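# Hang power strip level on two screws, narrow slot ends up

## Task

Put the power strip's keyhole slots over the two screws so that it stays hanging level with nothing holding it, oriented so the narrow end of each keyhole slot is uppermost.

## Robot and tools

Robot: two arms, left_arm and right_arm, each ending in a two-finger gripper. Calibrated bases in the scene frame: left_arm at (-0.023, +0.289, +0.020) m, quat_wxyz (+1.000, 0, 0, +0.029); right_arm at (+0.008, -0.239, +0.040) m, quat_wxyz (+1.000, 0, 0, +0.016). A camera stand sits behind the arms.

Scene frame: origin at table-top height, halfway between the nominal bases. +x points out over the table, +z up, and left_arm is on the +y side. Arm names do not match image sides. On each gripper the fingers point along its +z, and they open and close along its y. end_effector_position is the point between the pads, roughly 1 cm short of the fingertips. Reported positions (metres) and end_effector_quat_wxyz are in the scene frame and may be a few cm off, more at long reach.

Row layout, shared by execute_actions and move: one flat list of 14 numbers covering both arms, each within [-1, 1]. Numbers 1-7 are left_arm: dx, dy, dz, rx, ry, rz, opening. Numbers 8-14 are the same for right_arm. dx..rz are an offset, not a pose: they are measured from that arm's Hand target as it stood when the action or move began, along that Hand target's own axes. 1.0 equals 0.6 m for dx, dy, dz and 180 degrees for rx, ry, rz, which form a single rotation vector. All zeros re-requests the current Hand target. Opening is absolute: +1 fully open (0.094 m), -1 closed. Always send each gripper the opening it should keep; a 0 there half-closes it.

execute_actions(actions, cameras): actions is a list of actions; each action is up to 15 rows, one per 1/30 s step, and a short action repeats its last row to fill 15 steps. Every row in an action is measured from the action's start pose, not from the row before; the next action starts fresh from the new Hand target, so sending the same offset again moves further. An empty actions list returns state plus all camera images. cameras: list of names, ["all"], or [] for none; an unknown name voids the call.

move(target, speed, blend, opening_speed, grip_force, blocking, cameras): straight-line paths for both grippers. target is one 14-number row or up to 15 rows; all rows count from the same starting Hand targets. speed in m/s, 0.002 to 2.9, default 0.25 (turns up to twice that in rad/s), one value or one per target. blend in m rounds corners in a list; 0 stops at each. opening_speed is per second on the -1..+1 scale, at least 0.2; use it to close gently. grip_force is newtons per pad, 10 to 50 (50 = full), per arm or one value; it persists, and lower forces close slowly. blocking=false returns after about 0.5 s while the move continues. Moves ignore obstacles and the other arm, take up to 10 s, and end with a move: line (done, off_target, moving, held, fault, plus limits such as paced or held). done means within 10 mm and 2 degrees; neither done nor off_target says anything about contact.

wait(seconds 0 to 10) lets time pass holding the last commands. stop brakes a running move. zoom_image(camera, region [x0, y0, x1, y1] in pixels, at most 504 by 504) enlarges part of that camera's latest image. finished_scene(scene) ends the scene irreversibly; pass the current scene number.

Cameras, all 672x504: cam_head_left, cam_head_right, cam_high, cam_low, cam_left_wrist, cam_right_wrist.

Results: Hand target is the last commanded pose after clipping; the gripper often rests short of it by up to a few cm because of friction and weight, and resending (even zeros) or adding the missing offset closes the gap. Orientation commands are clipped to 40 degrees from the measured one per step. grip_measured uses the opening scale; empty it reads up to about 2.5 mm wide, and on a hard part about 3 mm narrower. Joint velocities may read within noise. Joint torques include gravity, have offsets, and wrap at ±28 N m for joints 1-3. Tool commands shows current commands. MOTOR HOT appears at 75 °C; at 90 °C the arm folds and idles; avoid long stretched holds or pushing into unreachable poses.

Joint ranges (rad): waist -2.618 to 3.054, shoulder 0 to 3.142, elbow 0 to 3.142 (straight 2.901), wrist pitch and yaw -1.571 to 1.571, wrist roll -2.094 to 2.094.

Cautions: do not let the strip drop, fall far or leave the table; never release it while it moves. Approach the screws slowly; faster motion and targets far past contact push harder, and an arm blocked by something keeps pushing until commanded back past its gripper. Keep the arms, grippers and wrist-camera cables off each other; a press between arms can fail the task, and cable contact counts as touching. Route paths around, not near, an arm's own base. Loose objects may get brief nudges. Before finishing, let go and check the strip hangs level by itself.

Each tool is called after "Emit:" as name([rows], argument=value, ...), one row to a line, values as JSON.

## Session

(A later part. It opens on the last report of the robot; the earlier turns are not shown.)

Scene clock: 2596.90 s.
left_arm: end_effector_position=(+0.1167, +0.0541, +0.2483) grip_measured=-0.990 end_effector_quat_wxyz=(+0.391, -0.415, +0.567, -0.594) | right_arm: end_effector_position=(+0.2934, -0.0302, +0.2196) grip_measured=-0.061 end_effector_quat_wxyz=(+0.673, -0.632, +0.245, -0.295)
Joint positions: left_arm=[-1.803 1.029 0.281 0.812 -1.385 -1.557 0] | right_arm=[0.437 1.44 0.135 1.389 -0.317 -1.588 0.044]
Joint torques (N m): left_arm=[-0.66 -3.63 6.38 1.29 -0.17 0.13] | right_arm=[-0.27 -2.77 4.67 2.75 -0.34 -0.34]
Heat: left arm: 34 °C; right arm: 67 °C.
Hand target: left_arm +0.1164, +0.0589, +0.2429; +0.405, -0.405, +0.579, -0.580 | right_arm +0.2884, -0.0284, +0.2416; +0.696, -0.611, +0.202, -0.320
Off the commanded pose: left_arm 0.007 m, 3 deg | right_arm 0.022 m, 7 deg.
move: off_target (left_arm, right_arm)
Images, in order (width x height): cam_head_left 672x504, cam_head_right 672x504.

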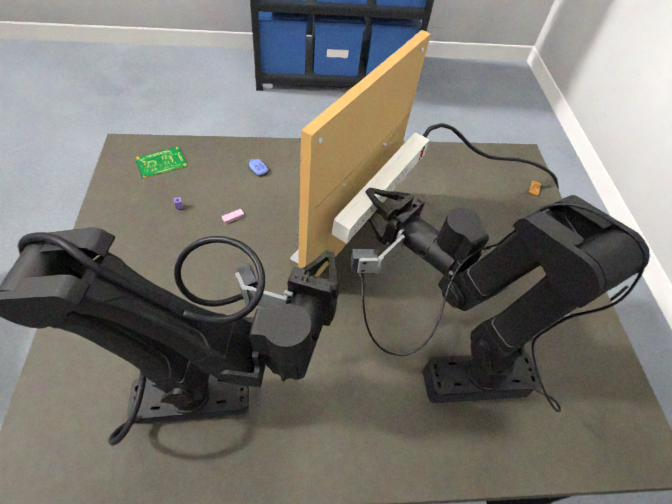

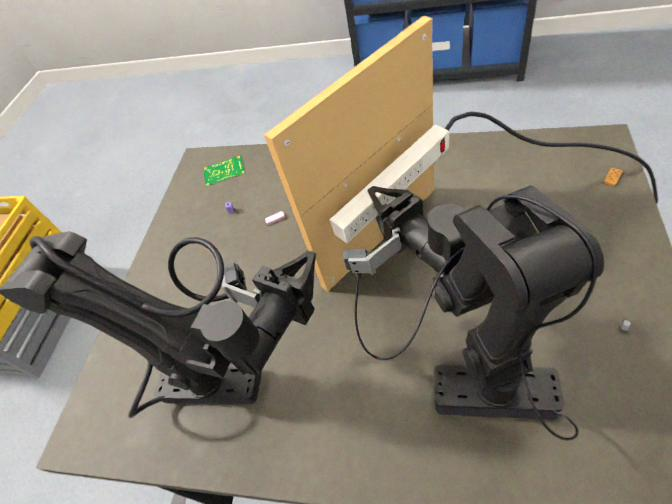

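Emit:
zoom_image(camera="cam_head_right", region=[325, 165, 375, 205])

Emit:
zoom_image(camera="cam_head_right", region=[375, 120, 425, 160])

Emit:
zoom_image(camera="cam_head_left", region=[320, 165, 370, 205])

Emit:
zoom_image(camera="cam_head_left", region=[360, 125, 410, 165])

Scaled by 10.080.

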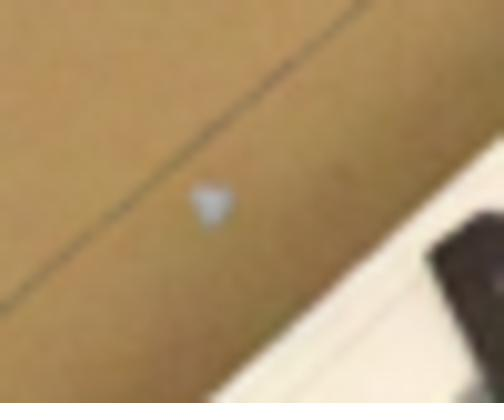

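Scaled by 10.080.

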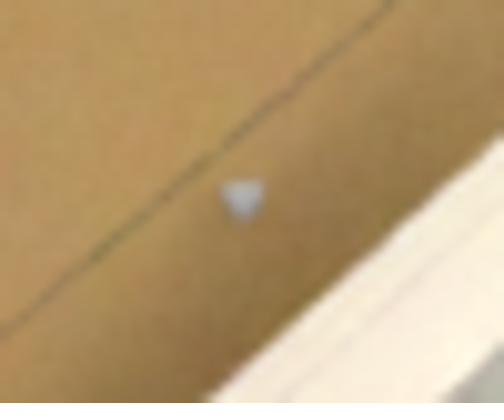

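Scaled by 10.080.

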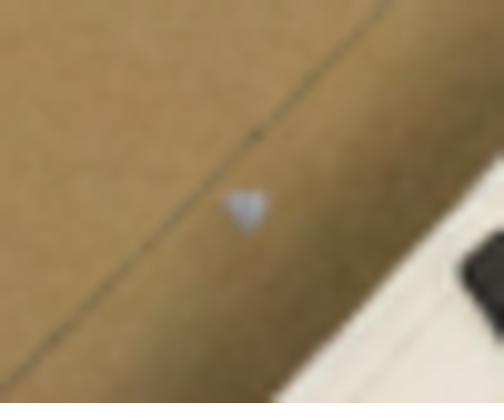

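Scaled by 10.080.

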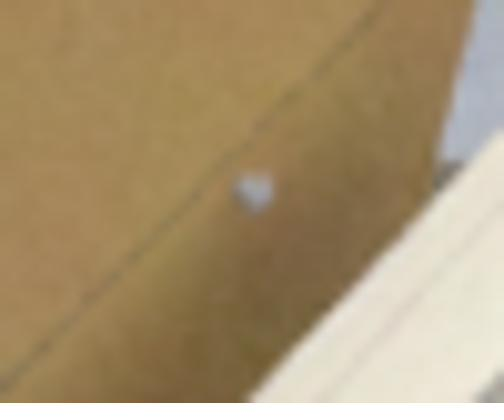

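Emit:
zoom_image(camera="cam_head_right", region=[255, 120, 345, 200])

Emit:
zoom_image(camera="cam_head_right", region=[280, 210, 370, 300])

Emit:
zoom_image(camera="cam_head_right", region=[390, 10, 460, 100])

Emit:
zoom_image(camera="cam_head_right", region=[390, 100, 460, 210])

Scaled by 5.600.

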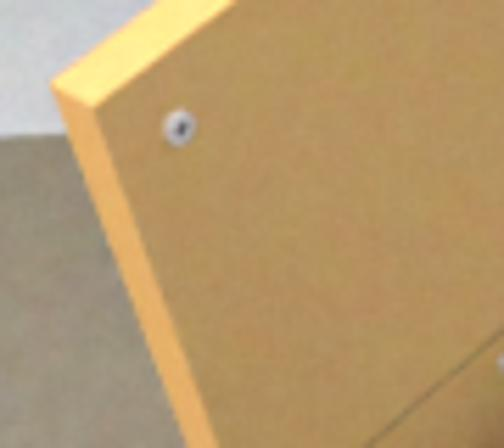

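Scaled by 5.600.

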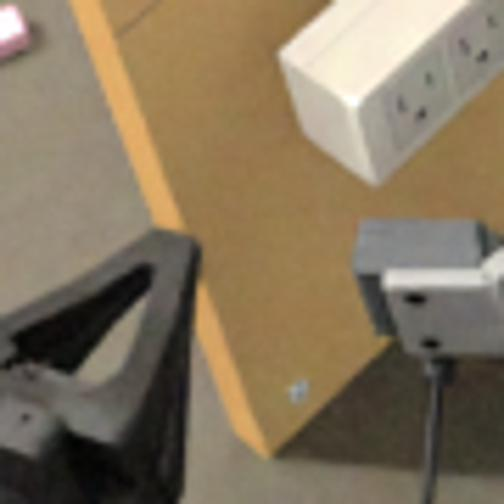

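Scaled by 5.600.

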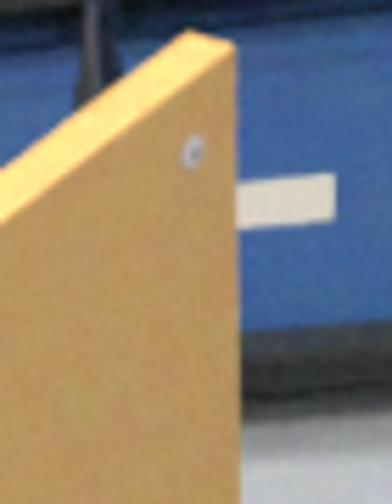

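Scaled by 4.582.

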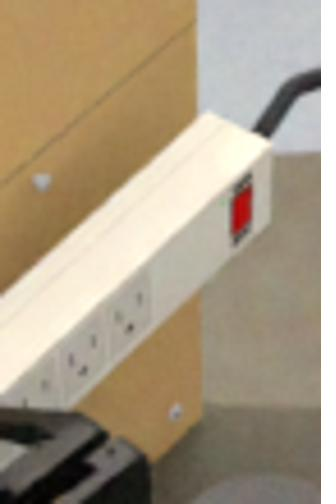

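Emit:
zoom_image(camera="cam_head_left", region=[290, 110, 360, 180])

Emit:
zoom_image(camera="cam_head_left", region=[280, 200, 360, 280])

Emit:
zoom_image(camera="cam_head_left", region=[380, 20, 450, 90])

Emit:
zoom_image(camera="cam_head_left", region=[370, 110, 440, 220])

Scaled by 7.200.

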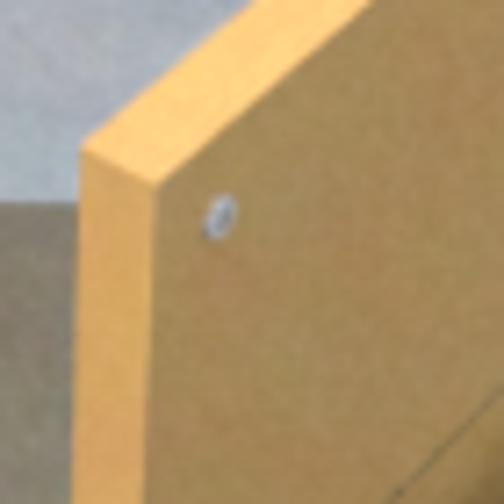

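Scaled by 6.300.

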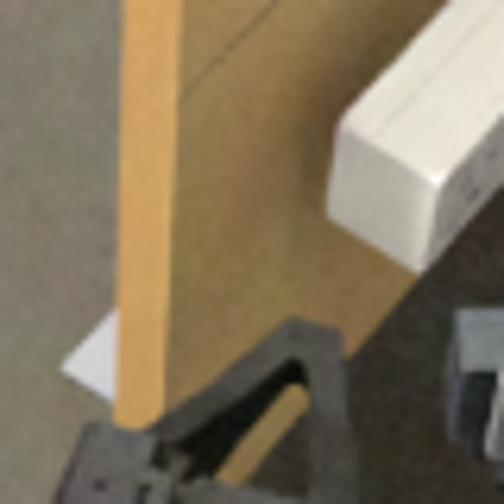

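Scaled by 7.200.

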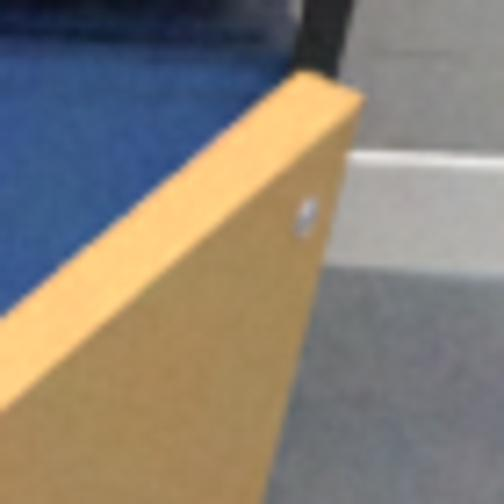

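Scaled by 4.582.

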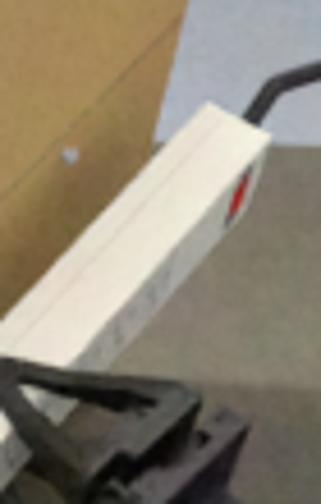

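Emit:
execute_actions(actions=[], cameras=["cam_head_right","cam_left_wrist"])

Scene clock: 2692.53 s.
left_arm: end_effector_position=(+0.1167, +0.0541, +0.2483) grip_measured=-0.990 end_effector_quat_wxyz=(+0.391, -0.415, +0.567, -0.594) | right_arm: end_effector_position=(+0.2934, -0.0302, +0.2197) grip_measured=-0.061 end_effector_quat_wxyz=(+0.673, -0.632, +0.245, -0.295)
Joint positions: left_arm=[-1.803 1.029 0.281 0.812 -1.385 -1.557 0] | right_arm=[0.437 1.44 0.135 1.39 -0.317 -1.588 0.044]
Joint velocities: within noise
Joint torques (N m): left_arm=[-0.68 -3.63 6.39 1.29 -0.17 0.13] | right_arm=[-0.28 -2.77 4.63 2.69 -0.36 -0.32]
Heat: left arm: 34 °C; right arm: 59 °C.
Hand target: left_arm +0.1164, +0.0589, +0.2429; +0.405, -0.405, +0.579, -0.580 | right_arm +0.2884, -0.0284, +0.2416; +0.696, -0.611, +0.202, -0.320
Tool commands: left_gripper/opening=-1.0 right_gripper/opening=-0.3
Off the commanded pose: left_arm 0.007 m, 3 deg | right_arm 0.022 m, 7 deg.
Images, in order (width x height): cam_head_right 672x504, cam_left_wrist 672x504.

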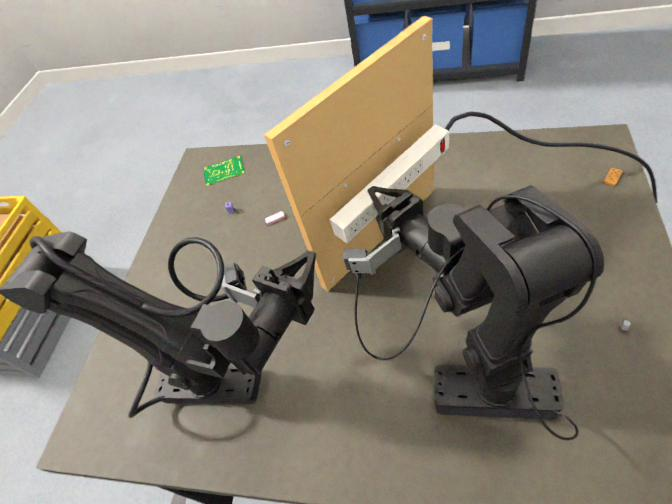

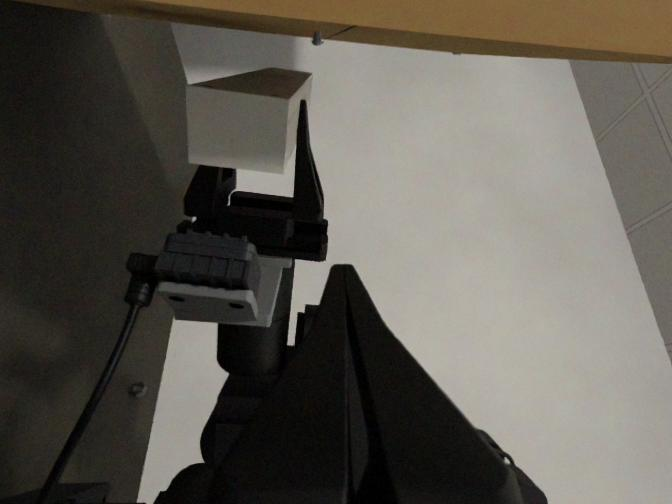

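Emit:
move(target=[0,0,0,0,0,0,-1,-0.015,-0.0556,0.035,-0.012,0,0.006,-0.3], speed=0.03)

Scene clock: 2705.87 s.
left_arm: end_effector_position=(+0.1167, +0.0541, +0.2483) grip_measured=-0.990 end_effector_quat_wxyz=(+0.391, -0.415, +0.567, -0.594) | right_arm: end_effector_position=(+0.2900, -0.0210, +0.2194) grip_measured=-0.061 end_effector_quat_wxyz=(+0.638, -0.663, +0.278, -0.275)
Joint positions: left_arm=[-1.803 1.029 0.281 0.812 -1.385 -1.557 0] | right_arm=[0.511 1.219 0.196 0.987 -0.223 -1.588 0.044]
Joint torques (N m): left_arm=[-0.66 -3.62 6.39 1.29 -0.17 0.13] | right_arm=[1.14 -5.68 10.11 2.63 -0.38 -0.38]
Heat: left arm: 34 °C; right arm: 59 °C.
Hand target: left_arm +0.1164, +0.0589, +0.2429; +0.405, -0.405, +0.579, -0.580 | right_arm +0.2895, -0.0087, +0.2768; +0.687, -0.622, +0.214, -0.309
Off the commanded pose: left_arm 0.007 m, 3 deg | right_arm 0.059 m, 11 deg.
move: off_target (left_arm, right_arm)

Emit:
move(target=[0,0,0,0,0,0,-1,0.004,-0.05,0.015,0.02,-0.01,-0.002,-0.3], speed=0.03)

Scene clock: 2713.00 s.
left_arm: end_effector_position=(+0.1167, +0.0541, +0.2483) grip_measured=-0.990 end_effector_quat_wxyz=(+0.391, -0.415, +0.567, -0.594) | right_arm: end_effector_position=(+0.2953, -0.0157, +0.2458) grip_measured=-0.061 end_effector_quat_wxyz=(+0.657, -0.650, +0.266, -0.275)
Joint positions: left_arm=[-1.803 1.029 0.281 0.812 -1.385 -1.557 0] | right_arm=[0.502 1.189 0.256 0.947 -0.253 -1.575 0.044]
Joint torques (N m): left_arm=[-0.68 -3.64 6.38 1.29 -0.17 0.13] | right_arm=[0.06 -5.33 10.92 2.72 -0.71 -0.39]
Heat: left arm: 34 °C; right arm: 62 °C.
Hand target: left_arm +0.1164, +0.0589, +0.2429; +0.405, -0.405, +0.579, -0.580 | right_arm +0.2925, -0.0050, +0.3078; +0.708, -0.605, +0.191, -0.308
Off the commanded pose: left_arm 0.007 m, 3 deg | right_arm 0.063 m, 12 deg.
move: off_target (left_arm, right_arm)

Emit:
move(target=[0,0,0,0,0,0,-1,0.005,-0.022,0.01,0.016,-0.011,-0.005,-0.3], speed=0.03)

Emit:
execute_actions(actions=[], cameras=["cam_head_right","cam_left_wrist","cam_head_left"])

Emit:
zoom_image(camera="cam_head_right", region=[390, 90, 460, 145])

Emit:
zoom_image(camera="cam_head_right", region=[310, 170, 380, 225])

Emit:
zoom_image(camera="cam_left_wrist", region=[240, 0, 400, 120])

Scene clock: 2718.90 s.
left_arm: end_effector_position=(+0.1167, +0.0541, +0.2483) grip_measured=-0.990 end_effector_quat_wxyz=(+0.391, -0.415, +0.567, -0.594) | right_arm: end_effector_position=(+0.2971, -0.0131, +0.2693) grip_measured=-0.061 end_effector_quat_wxyz=(+0.682, -0.635, +0.238, -0.274)
Joint positions: left_arm=[-1.803 1.029 0.281 0.812 -1.385 -1.557 0] | right_arm=[0.47 1.192 0.292 0.984 -0.327 -1.568 0.044]
Joint torques (N m): left_arm=[-0.68 -3.64 6.39 1.29 -0.17 0.13] | right_arm=[-0.02 -2.62 10.96 2.81 -0.58 -0.39]
Heat: left arm: 34 °C; right arm: 62 °C.
Hand target: left_arm +0.1164, +0.0589, +0.2429; +0.405, -0.405, +0.579, -0.580 | right_arm +0.2959, -0.0035, +0.3222; +0.724, -0.594, +0.167, -0.308
Off the commanded pose: left_arm 0.007 m, 3 deg | right_arm 0.054 m, 11 deg.
move: off_target (left_arm, right_arm)

Scene clock: 2718.90 s.
left_arm: end_effector_position=(+0.1167, +0.0541, +0.2483) grip_measured=-0.990 end_effector_quat_wxyz=(+0.391, -0.415, +0.567, -0.594) | right_arm: end_effector_position=(+0.2971, -0.0131, +0.2693) grip_measured=-0.061 end_effector_quat_wxyz=(+0.682, -0.635, +0.238, -0.274)
Joint positions: left_arm=[-1.803 1.029 0.281 0.812 -1.385 -1.557 0] | right_arm=[0.47 1.192 0.292 0.984 -0.327 -1.568 0.044]
Joint velocities: within noise
Joint torques (N m): left_arm=[-0.68 -3.64 6.39 1.29 -0.17 0.13] | right_arm=[-0.02 -2.62 10.96 2.81 -0.58 -0.39]
Heat: left arm: 34 °C; right arm: 62 °C.
Hand target: left_arm +0.1164, +0.0589, +0.2429; +0.405, -0.405, +0.579, -0.580 | right_arm +0.2959, -0.0035, +0.3222; +0.724, -0.594, +0.167, -0.308
Tool commands: left_gripper/opening=-1.0 right_gripper/opening=-0.3
Off the commanded pose: left_arm 0.007 m, 3 deg | right_arm 0.054 m, 11 deg.
Images, in order (width x height): cam_head_left 672x504, cam_head_right 672x504, cam_left_wrist 672x504.

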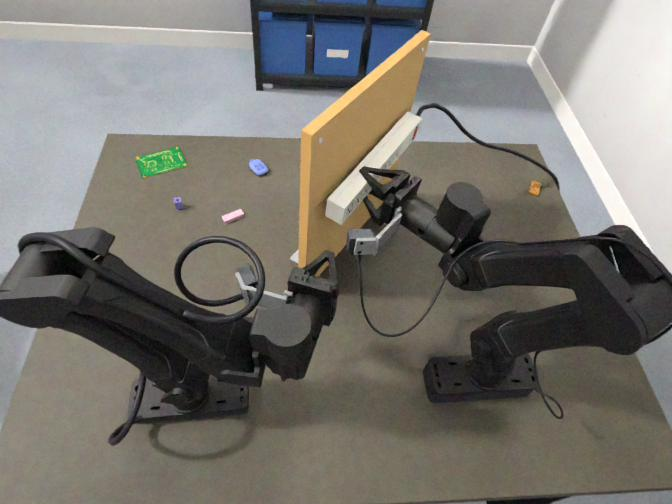

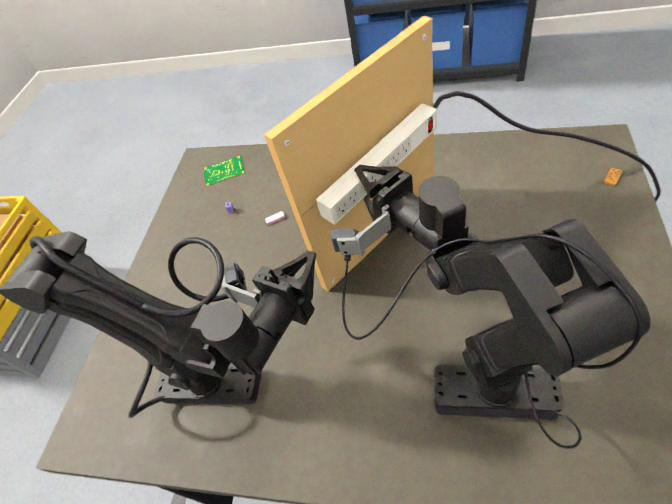

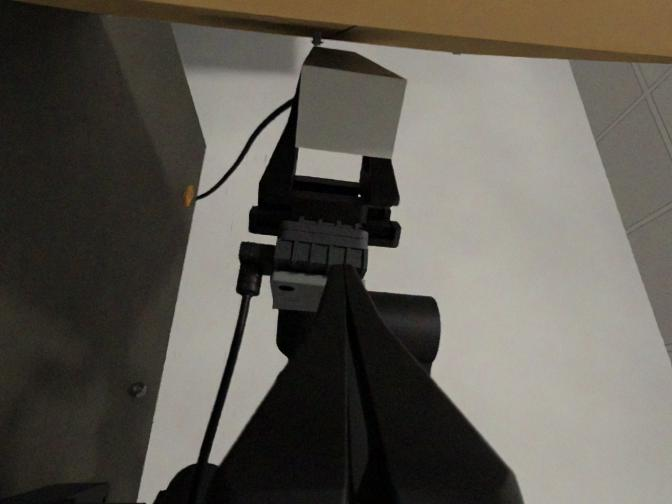

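Scaled by 7.200.

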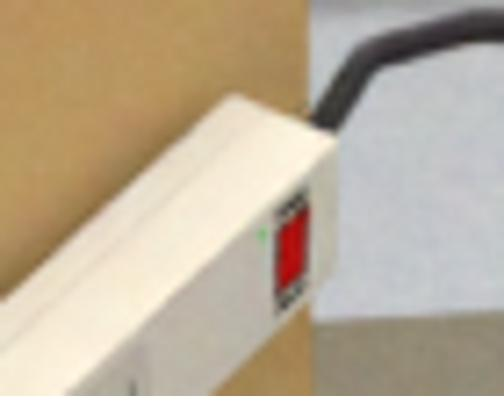

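Scaled by 7.200.

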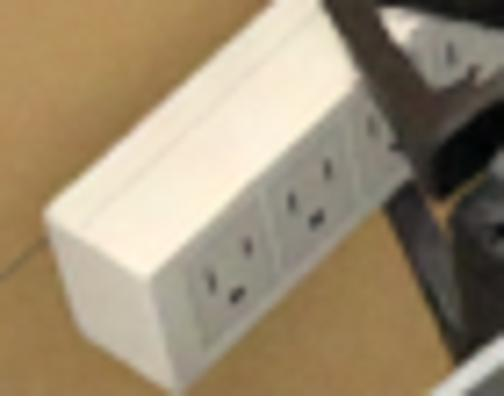

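Scaled by 3.150.

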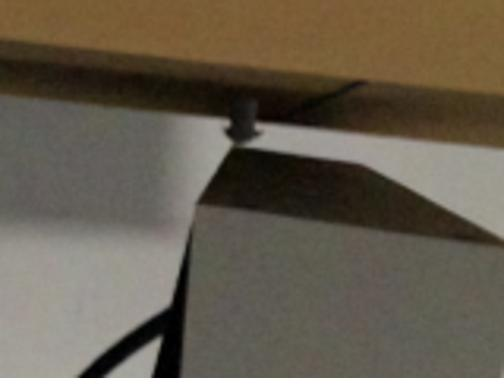

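Emit:
move(target=[0,0,0,0,0,0,-1,0.003,0.02,0.006,-0.009,0,0.006,-0.3], speed=0.03)

Scene clock: 2726.23 s.
left_arm: end_effector_position=(+0.1167, +0.0541, +0.2483) grip_measured=-0.990 end_effector_quat_wxyz=(+0.391, -0.415, +0.567, -0.594) | right_arm: end_effector_position=(+0.3010, -0.0113, +0.2612) grip_measured=-0.061 end_effector_quat_wxyz=(+0.677, -0.641, +0.242, -0.269)
Joint positions: left_arm=[-1.803 1.029 0.281 0.812 -1.385 -1.557 0] | right_arm=[0.467 1.231 0.295 1.001 -0.332 -1.568 0.044]
Joint torques (N m): left_arm=[-0.69 -3.63 6.39 1.28 -0.17 0.13] | right_arm=[-0.06 -2.44 11.1 2.75 -0.57 -0.3]
Heat: left arm: 34 °C; right arm: 65 °C.
Hand target: left_arm +0.1164, +0.0589, +0.2429; +0.405, -0.405, +0.579, -0.580 | right_arm +0.3025, -0.0007, +0.3118; +0.719, -0.603, +0.176, -0.299
Off the commanded pose: left_arm 0.007 m, 3 deg | right_arm 0.052 m, 10 deg.
move: off_target (left_arm, right_arm)

Emit:
move(target=[0,0,0,0,0,0,-1,0.0,0.0134,0.0,-0.011,0,0.006,-0.3], speed=0.03, cameras=["cam_head_left","cam_head_right","cam_left_wrist"])

Emit:
zoom_image(camera="cam_head_right", region=[390, 90, 460, 145])

Emit:
zoom_image(camera="cam_head_right", region=[310, 170, 380, 225])

Emit:
zoom_image(camera="cam_left_wrist", region=[240, 0, 400, 120])

Scene clock: 2732.23 s.
left_arm: end_effector_position=(+0.1167, +0.0541, +0.2483) grip_measured=-0.990 end_effector_quat_wxyz=(+0.391, -0.415, +0.567, -0.594) | right_arm: end_effector_position=(+0.3017, -0.0107, +0.2614) grip_measured=-0.061 end_effector_quat_wxyz=(+0.676, -0.642, +0.242, -0.268)
Joint positions: left_arm=[-1.803 1.029 0.281 0.812 -1.385 -1.557 0] | right_arm=[0.467 1.231 0.301 0.991 -0.334 -1.567 0.044]
Joint torques (N m): left_arm=[-0.69 -3.63 6.39 1.29 -0.17 0.13] | right_arm=[-0.14 -2.25 11.14 2.49 -0.57 -0.22]
Heat: left arm: 34 °C; right arm: 65 °C.
Hand target: left_arm +0.1164, +0.0589, +0.2429; +0.405, -0.405, +0.579, -0.580 | right_arm +0.3042, +0.0001, +0.3039; +0.711, -0.613, +0.187, -0.289
Off the commanded pose: left_arm 0.007 m, 3 deg | right_arm 0.044 m, 9 deg.
move: off_target (left_arm, right_arm)
Images, in order (width x height): cam_head_left 672x504, cam_head_right 672x504, cam_left_wrist 672x504.

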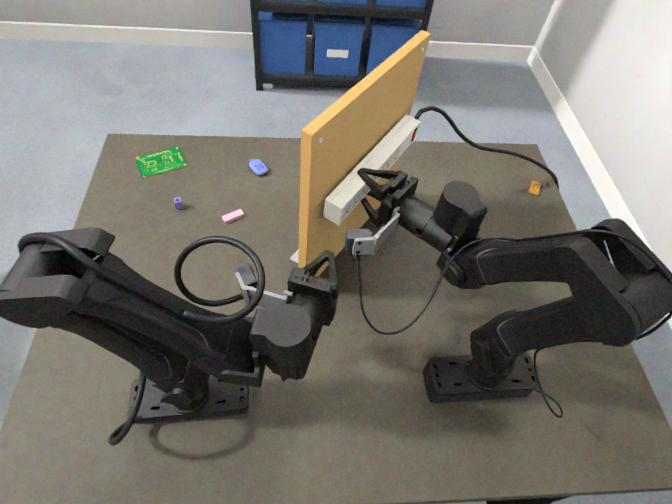

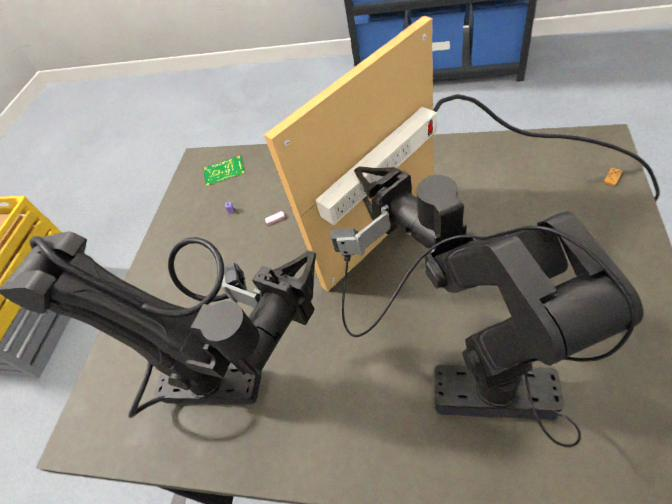

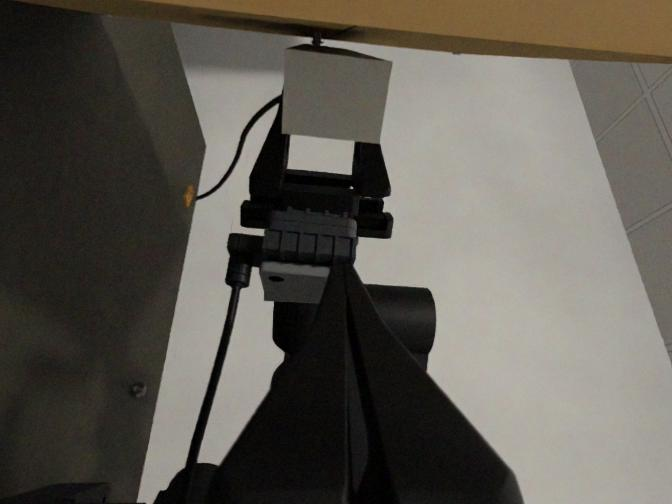

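Scaled by 7.200.

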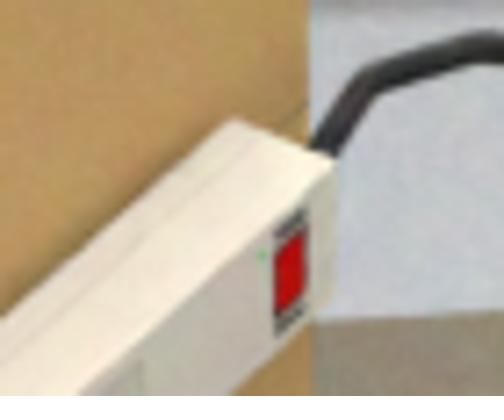

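Scaled by 7.200.

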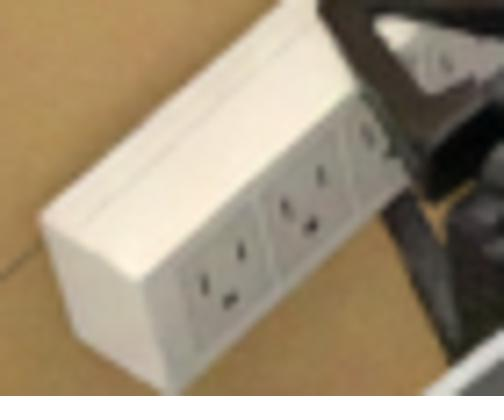

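Scaled by 3.150.

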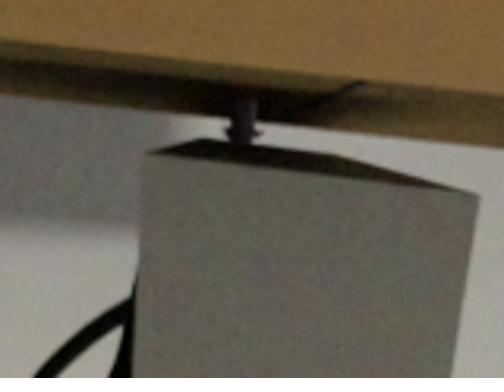

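Emit:
move(target=[0,0,0,0,0,0,-1,0.002,0.0105,0.0,-0.009,0.004,0.003,-0.3], speed=0.03, cameras=["cam_head_left","cam_head_right","cam_left_wrist"])

Emit:
zoom_image(camera="cam_head_right", region=[390, 90, 460, 145])

Emit:
zoom_image(camera="cam_head_right", region=[310, 170, 380, 225])

Emit:
zoom_image(camera="cam_left_wrist", region=[240, 0, 400, 120])

Scene clock: 2780.77 s.
left_arm: end_effector_position=(+0.1167, +0.0541, +0.2483) grip_measured=-0.990 end_effector_quat_wxyz=(+0.391, -0.415, +0.567, -0.594) | right_arm: end_effector_position=(+0.3038, -0.0110, +0.2602) grip_measured=-0.061 end_effector_quat_wxyz=(+0.672, -0.644, +0.248, -0.268)
Joint positions: left_arm=[-1.803 1.029 0.281 0.812 -1.385 -1.557 0] | right_arm=[0.467 1.231 0.308 0.973 -0.326 -1.567 0.044]
Joint torques (N m): left_arm=[-0.68 -3.63 6.39 1.28 -0.17 0.13] | right_arm=[0.24 -2.41 10.91 2.36 -0.45 -0.23]
Heat: left arm: 34 °C; right arm: 63 °C.
Hand target: left_arm +0.1164, +0.0589, +0.2429; +0.405, -0.405, +0.579, -0.580 | right_arm +0.3062, -0.0002, +0.2978; +0.702, -0.621, +0.199, -0.287
Off the commanded pose: left_arm 0.007 m, 3 deg | right_arm 0.039 m, 7 deg.
move: off_target (left_arm, right_arm)
Images, in order (width x height): cam_head_left 672x504, cam_head_right 672x504, cam_left_wrist 672x504.

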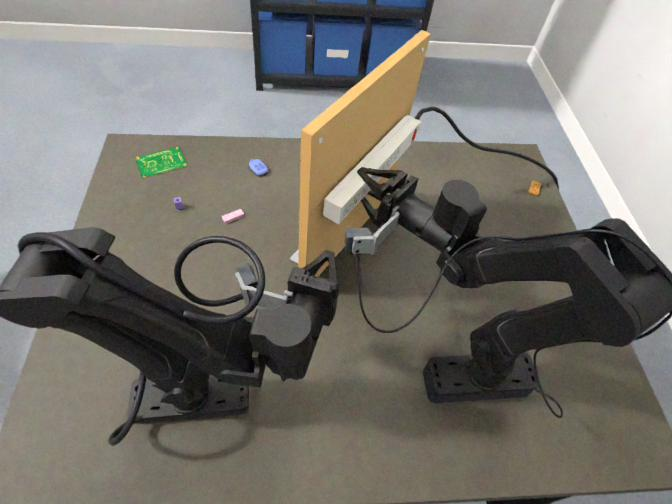

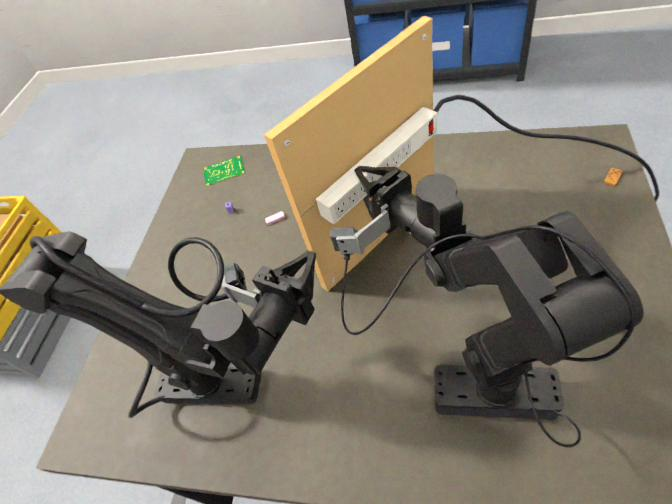

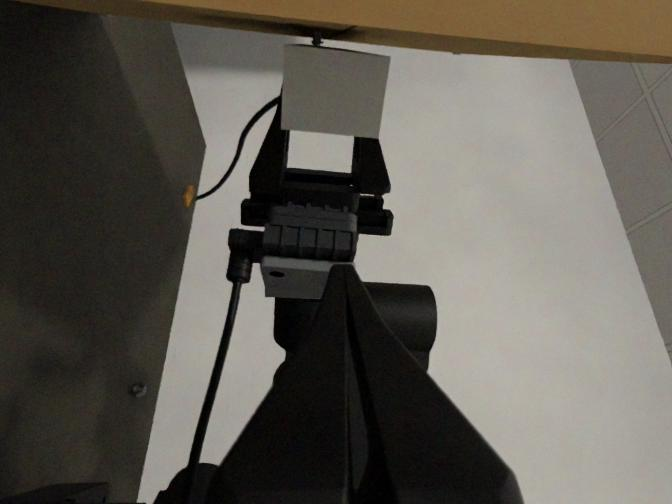

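Scaled by 7.200.

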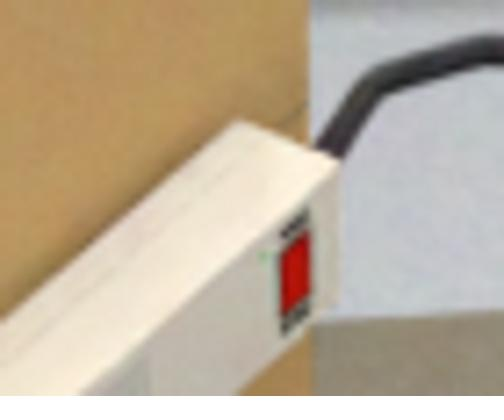

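Scaled by 7.200.

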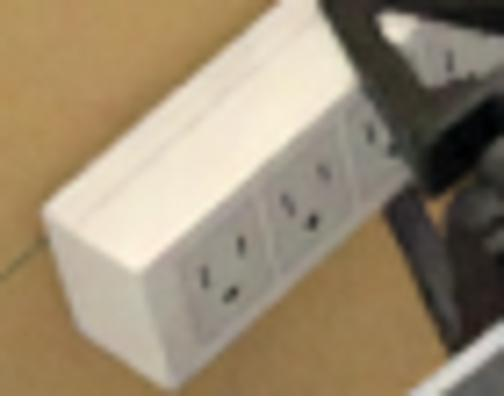

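Scaled by 3.150.

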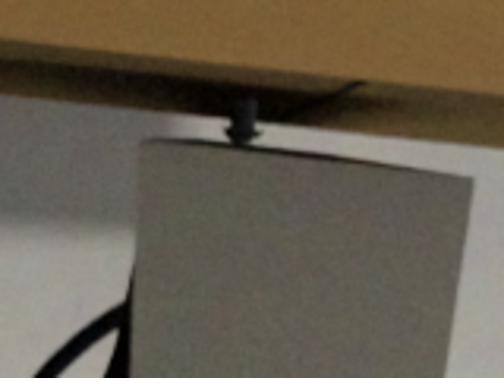

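Emit:
move(target=[0,0,0,0,0,0,-1,0.0,0.0125,0.0,-0.0095,0.003,0.002,-0.3], speed=0.03)

Scene clock: 2791.70 s.
left_arm: end_effector_position=(+0.1167, +0.0541, +0.2483) grip_measured=-0.990 end_effector_quat_wxyz=(+0.391, -0.415, +0.567, -0.594) | right_arm: end_effector_position=(+0.3049, -0.0108, +0.2533) grip_measured=-0.061 end_effector_quat_wxyz=(+0.664, -0.653, +0.255, -0.262)
Joint positions: left_arm=[-1.803 1.029 0.281 0.812 -1.385 -1.557 0] | right_arm=[0.467 1.231 0.312 0.937 -0.324 -1.568 0.044]
Joint torques (N m): left_arm=[-0.68 -3.62 6.39 1.29 -0.17 0.13] | right_arm=[0.84 -2.52 10.52 2.36 -0.29 -0.28]
Heat: left arm: 34 °C; right arm: 66 °C.
Hand target: left_arm +0.1164, +0.0589, +0.2429; +0.405, -0.405, +0.579, -0.580 | right_arm +0.3074, +0.0003, +0.2903; +0.693, -0.629, +0.208, -0.284
Off the commanded pose: left_arm 0.007 m, 3 deg | right_arm 0.039 m, 7 deg.
move: off_target (left_arm, right_arm)

Emit:
move(target=[0,0,0,0,0,0,-1,-0.002,-0.0107,0.0025,0.0105,0.001,-0.002,-0.3], speed=0.03, cameras=["cam_head_left","cam_head_right","cam_left_wrist"])

Emit:
zoom_image(camera="cam_head_right", region=[390, 90, 460, 145])

Emit:
zoom_image(camera="cam_head_right", region=[310, 170, 380, 225])

Emit:
zoom_image(camera="cam_left_wrist", region=[240, 0, 400, 120])

Scene clock: 2804.17 s.
left_arm: end_effector_position=(+0.1167, +0.0541, +0.2483) grip_measured=-0.990 end_effector_quat_wxyz=(+0.391, -0.415, +0.567, -0.594) | right_arm: end_effector_position=(+0.3056, -0.0099, +0.2535) grip_measured=-0.061 end_effector_quat_wxyz=(+0.664, -0.651, +0.256, -0.264)
Joint positions: left_arm=[-1.803 1.029 0.281 0.812 -1.385 -1.557 0] | right_arm=[0.474 1.239 0.312 0.949 -0.311 -1.568 0.044]
Joint torques (N m): left_arm=[-0.68 -3.63 6.39 1.29 -0.17 0.13] | right_arm=[1.07 -2.54 10.19 2.71 -0.3 -0.24]
Heat: left arm: 34 °C; right arm: 65 °C.
Hand target: left_arm +0.1164, +0.0589, +0.2429; +0.405, -0.405, +0.579, -0.580 | right_arm +0.3066, +0.0019, +0.2969; +0.702, -0.618, +0.202, -0.291
Off the commanded pose: left_arm 0.007 m, 3 deg | right_arm 0.045 m, 9 deg.
move: off_target (left_arm, right_arm)
Images, in order (width x height): cam_head_left 672x504, cam_head_right 672x504, cam_left_wrist 672x504.

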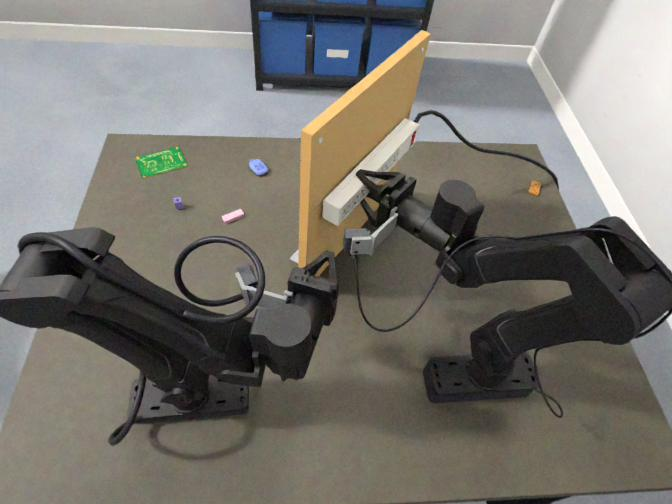

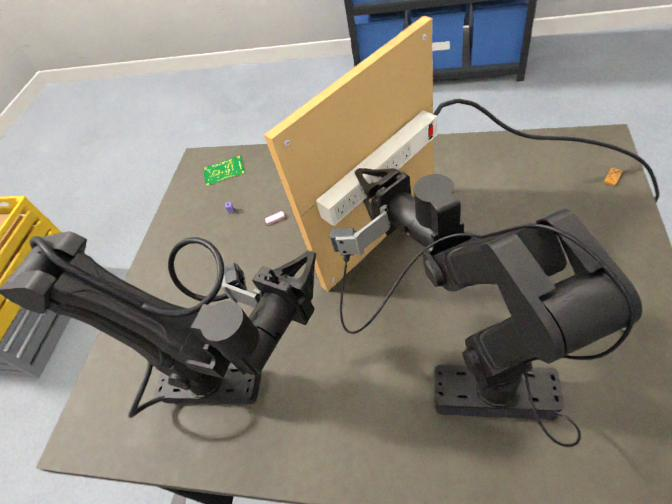

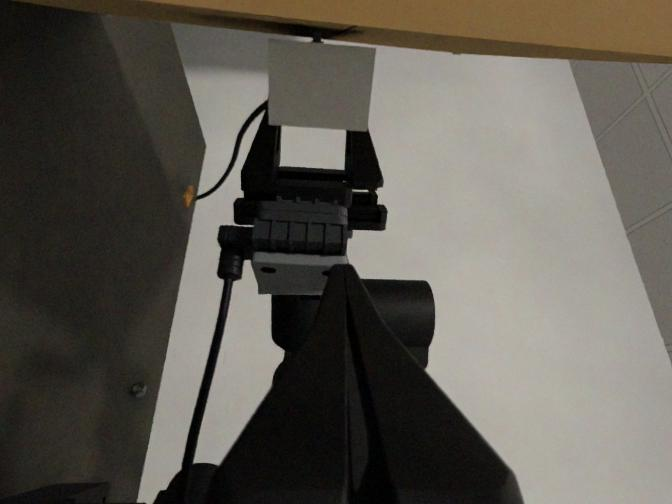

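Scaled by 7.200.

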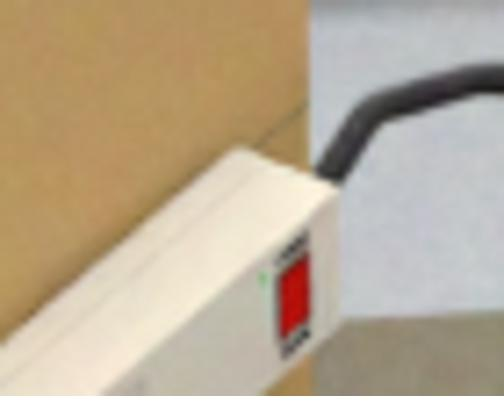

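Scaled by 7.200.

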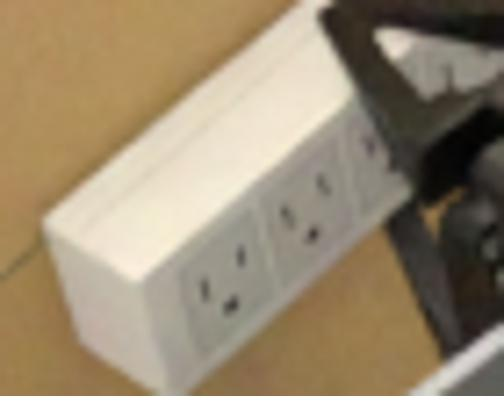

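Scaled by 3.150.

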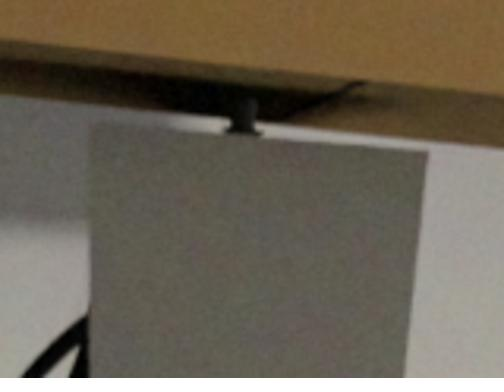

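Emit:
move(target=[0,0,0,0,0,0,-1,-0.010,-0.002,-0.001,0.001,0.0,-0.007,-0.3], speed=0.03)

Scene clock: 2818.63 s.
left_arm: end_effector_position=(+0.1167, +0.0541, +0.2483) grip_measured=-0.990 end_effector_quat_wxyz=(+0.391, -0.415, +0.567, -0.594) | right_arm: end_effector_position=(+0.3058, -0.0094, +0.2538) grip_measured=-0.061 end_effector_quat_wxyz=(+0.663, -0.649, +0.259, -0.268)
Joint positions: left_arm=[-1.803 1.029 0.281 0.812 -1.385 -1.557 0] | right_arm=[0.484 1.239 0.312 0.95 -0.292 -1.568 0.044]
Joint torques (N m): left_arm=[-0.68 -3.63 6.39 1.29 -0.17 0.13] | right_arm=[2.48 -3.41 9.61 2.68 -0.19 -0.45]
Heat: left arm: 34 °C; right arm: 64 °C.
Hand target: left_arm +0.1164, +0.0589, +0.2429; +0.405, -0.405, +0.579, -0.580 | right_arm +0.3015, +0.0054, +0.2975; +0.700, -0.619, +0.195, -0.299
Off the commanded pose: left_arm 0.007 m, 3 deg | right_arm 0.046 m, 10 deg.
move: off_target (left_arm, right_arm)

Emit:
move(target=[0,0,0,0,0,0,-1,-0.006,-0.002,0.0,0.001,-0.005,-0.006,-0.3], speed=0.03)

Scene clock: 2821.67 s.
left_arm: end_effector_position=(+0.1167, +0.0541, +0.2483) grip_measured=-0.990 end_effector_quat_wxyz=(+0.391, -0.415, +0.567, -0.594) | right_arm: end_effector_position=(+0.3058, -0.0095, +0.2542) grip_measured=-0.061 end_effector_quat_wxyz=(+0.660, -0.652, +0.253, -0.275)
Joint positions: left_arm=[-1.803 1.029 0.281 0.812 -1.385 -1.557 0] | right_arm=[0.485 1.237 0.312 0.949 -0.289 -1.589 0.044]
Joint torques (N m): left_arm=[-0.68 -3.62 6.39 1.28 -0.17 0.13] | right_arm=[2.66 -3.52 9.54 2.7 -0.37 -0.48]
Heat: left arm: 34 °C; right arm: 63 °C.
Hand target: left_arm +0.1164, +0.0589, +0.2429; +0.405, -0.405, +0.579, -0.580 | right_arm +0.2987, +0.0076, +0.2983; +0.699, -0.622, +0.184, -0.301
Off the commanded pose: left_arm 0.007 m, 3 deg | right_arm 0.048 m, 10 deg.
move: off_target (left_arm, right_arm)

Emit:
move(target=[0,0,0,0,0,0,-1,-0.005,-0.001,0.0,0.0005,-0.003,0.002,-0.3], speed=0.03)

Scene clock: 2824.87 s.
left_arm: end_effector_position=(+0.1167, +0.0541, +0.2483) grip_measured=-0.990 end_effector_quat_wxyz=(+0.391, -0.415, +0.567, -0.594) | right_arm: end_effector_position=(+0.3056, -0.0093, +0.2543) grip_measured=-0.061 end_effector_quat_wxyz=(+0.660, -0.652, +0.252, -0.275)
Joint positions: left_arm=[-1.803 1.029 0.281 0.812 -1.385 -1.557 0] | right_arm=[0.486 1.237 0.312 0.949 -0.289 -1.589 0.044]
Joint torques (N m): left_arm=[-0.68 -3.63 6.38 1.29 -0.17 0.13] | right_arm=[2.92 -3.67 9.43 2.69 -0.43 -0.39]
Heat: left arm: 34 °C; right arm: 63 °C.
Hand target: left_arm +0.1164, +0.0589, +0.2429; +0.405, -0.405, +0.579, -0.580 | right_arm +0.2963, +0.0095, +0.2986; +0.702, -0.622, +0.182, -0.296
Off the commanded pose: left_arm 0.007 m, 3 deg | right_arm 0.049 m, 10 deg.
move: off_target (left_arm, right_arm)

Emit:
move(target=[0,0,0,0,0,0,-1,-0.004,-0.001,0.0,0.0005,-0.002,0.0,-0.3], speed=0.03)

Scene clock: 2827.60 s.
left_arm: end_effector_position=(+0.1167, +0.0541, +0.2483) grip_measured=-0.990 end_effector_quat_wxyz=(+0.391, -0.415, +0.567, -0.594) | right_arm: end_effector_position=(+0.3056, -0.0092, +0.2543) grip_measured=-0.061 end_effector_quat_wxyz=(+0.660, -0.651, +0.253, -0.276)
Joint positions: left_arm=[-1.803 1.029 0.281 0.812 -1.385 -1.557 0] | right_arm=[0.488 1.236 0.312 0.948 -0.285 -1.589 0.044]
Joint torques (N m): left_arm=[-0.68 -3.63 6.39 1.29 -0.17 0.13] | right_arm=[3.14 -3.82 9.31 2.7 -0.5 -0.4]
Heat: left arm: 34 °C; right arm: 63 °C.
Hand target: left_arm +0.1164, +0.0589, +0.2429; +0.405, -0.405, +0.579, -0.580 | right_arm +0.2944, +0.0110, +0.2989; +0.703, -0.623, +0.179, -0.294
Off the commanded pose: left_arm 0.007 m, 3 deg | right_arm 0.050 m, 11 deg.
move: off_target (left_arm, right_arm)

Emit:
move(target=[0,0,0,0,0,0,-1,-0.006,-0.001,0.0,0.0005,-0.003,0.0,-0.3], speed=0.03)

Scene clock: 2830.97 s.
left_arm: end_effector_position=(+0.1167, +0.0541, +0.2483) grip_measured=-0.990 end_effector_quat_wxyz=(+0.391, -0.415, +0.567, -0.594) | right_arm: end_effector_position=(+0.3054, -0.0090, +0.2544) grip_measured=-0.061 end_effector_quat_wxyz=(+0.659, -0.651, +0.254, -0.277)
Joint positions: left_arm=[-1.803 1.029 0.281 0.812 -1.385 -1.557 0] | right_arm=[0.492 1.233 0.312 0.945 -0.278 -1.589 0.044]
Joint torques (N m): left_arm=[-0.68 -3.63 6.39 1.29 -0.17 0.13] | right_arm=[3.52 -3.92 9.16 2.73 -0.6 -0.41]
Heat: left arm: 34 °C; right arm: 63 °C.
Hand target: left_arm +0.1164, +0.0589, +0.2429; +0.405, -0.405, +0.579, -0.580 | right_arm +0.2914, +0.0134, +0.2990; +0.704, -0.623, +0.176, -0.291
Off the commanded pose: left_arm 0.007 m, 3 deg | right_arm 0.052 m, 11 deg.
move: off_target (left_arm, right_arm)

Emit:
execute_actions(actions=[], cameras=["cam_head_right","cam_left_wrist"])

Emit:
zoom_image(camera="cam_head_right", region=[390, 90, 460, 145])

Emit:
zoom_image(camera="cam_head_right", region=[310, 170, 380, 225])

Emit:
zoom_image(camera="cam_left_wrist", region=[240, 0, 400, 120])

Scene clock: 2834.97 s.
left_arm: end_effector_position=(+0.1167, +0.0541, +0.2483) grip_measured=-0.990 end_effector_quat_wxyz=(+0.391, -0.415, +0.567, -0.594) | right_arm: end_effector_position=(+0.3054, -0.0090, +0.2544) grip_measured=-0.061 end_effector_quat_wxyz=(+0.659, -0.651, +0.254, -0.277)
Joint positions: left_arm=[-1.803 1.029 0.281 0.812 -1.385 -1.557 0] | right_arm=[0.492 1.233 0.312 0.945 -0.278 -1.589 0.044]
Joint velocities: within noise
Joint torques (N m): left_arm=[-0.68 -3.63 6.39 1.28 -0.17 0.13] | right_arm=[3.51 -3.93 9.11 2.72 -0.59 -0.4]
Heat: left arm: 34 °C; right arm: 63 °C.
Hand target: left_arm +0.1164, +0.0589, +0.2429; +0.405, -0.405, +0.579, -0.580 | right_arm +0.2914, +0.0134, +0.2990; +0.704, -0.623, +0.176, -0.291
Tool commands: left_gripper/opening=-1.0 right_gripper/opening=-0.3
Off the commanded pose: left_arm 0.007 m, 3 deg | right_arm 0.052 m, 11 deg.
Images, in order (width x height): cam_head_right 672x504, cam_left_wrist 672x504.

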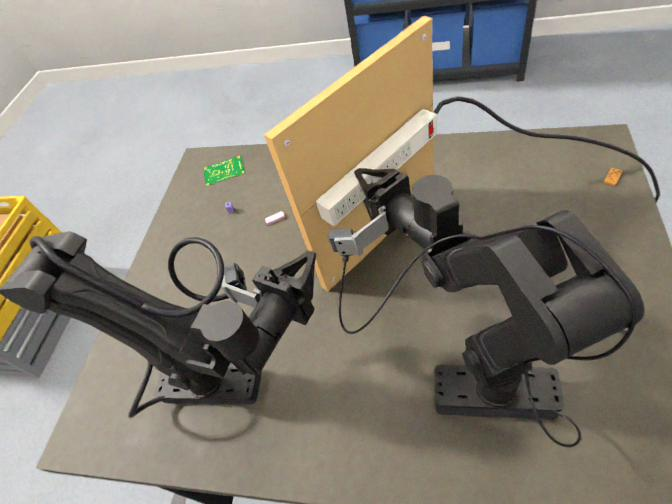

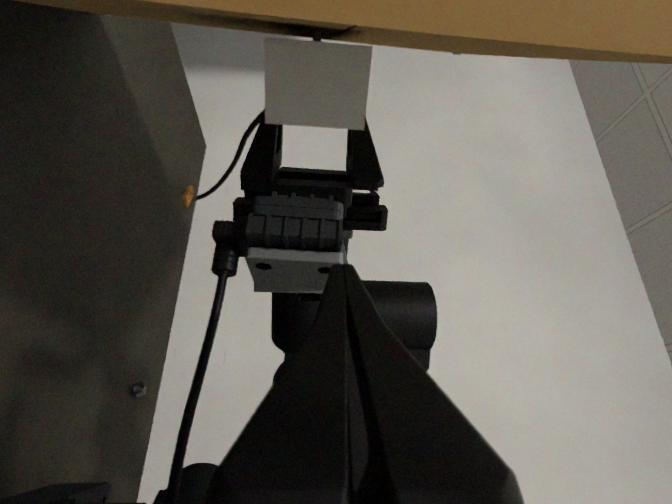

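Scaled by 7.200.

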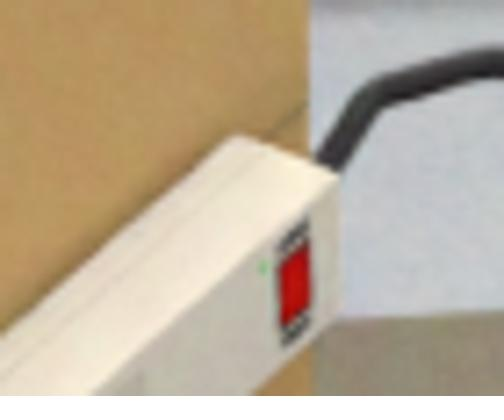

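Scaled by 7.200.

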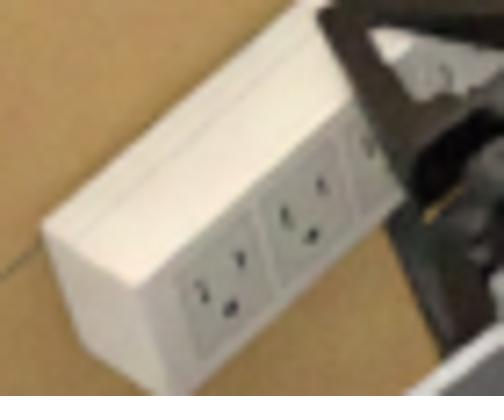

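Scaled by 3.150.

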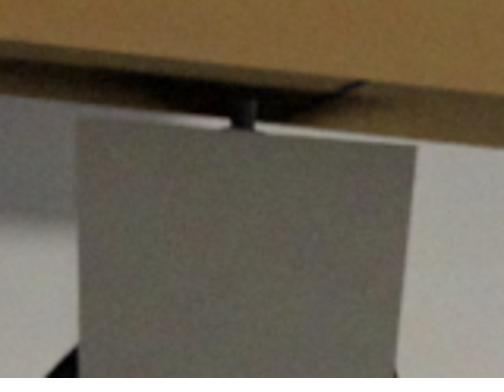

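Emit:
move(target=[0,0,0,0,0,0,-1,-0.002,-0.008,0.008,0.0,0.003,0.002,-0.3], speed=0.03)

Scene clock: 2870.23 s.
left_arm: end_effector_position=(+0.1167, +0.0541, +0.2483) grip_measured=-0.990 end_effector_quat_wxyz=(+0.391, -0.415, +0.567, -0.594) | right_arm: end_effector_position=(+0.3049, -0.0090, +0.2546) grip_measured=-0.061 end_effector_quat_wxyz=(+0.655, -0.650, +0.261, -0.283)
Joint positions: left_arm=[-1.803 1.029 0.281 0.812 -1.385 -1.557 0] | right_arm=[0.511 1.22 0.311 0.929 -0.239 -1.591 0.044]
Joint torques (N m): left_arm=[-0.68 -3.64 6.39 1.29 -0.17 0.13] | right_arm=[3.62 -3.79 10.63 2.62 -0.72 -0.4]
Heat: left arm: 34 °C; right arm: 62 °C.
Hand target: left_arm +0.1164, +0.0589, +0.2429; +0.405, -0.405, +0.579, -0.580 | right_arm +0.2926, +0.0175, +0.3043; +0.704, -0.621, +0.181, -0.292
Off the commanded pose: left_arm 0.007 m, 3 deg | right_arm 0.058 m, 11 deg.
move: off_target (left_arm, right_arm)


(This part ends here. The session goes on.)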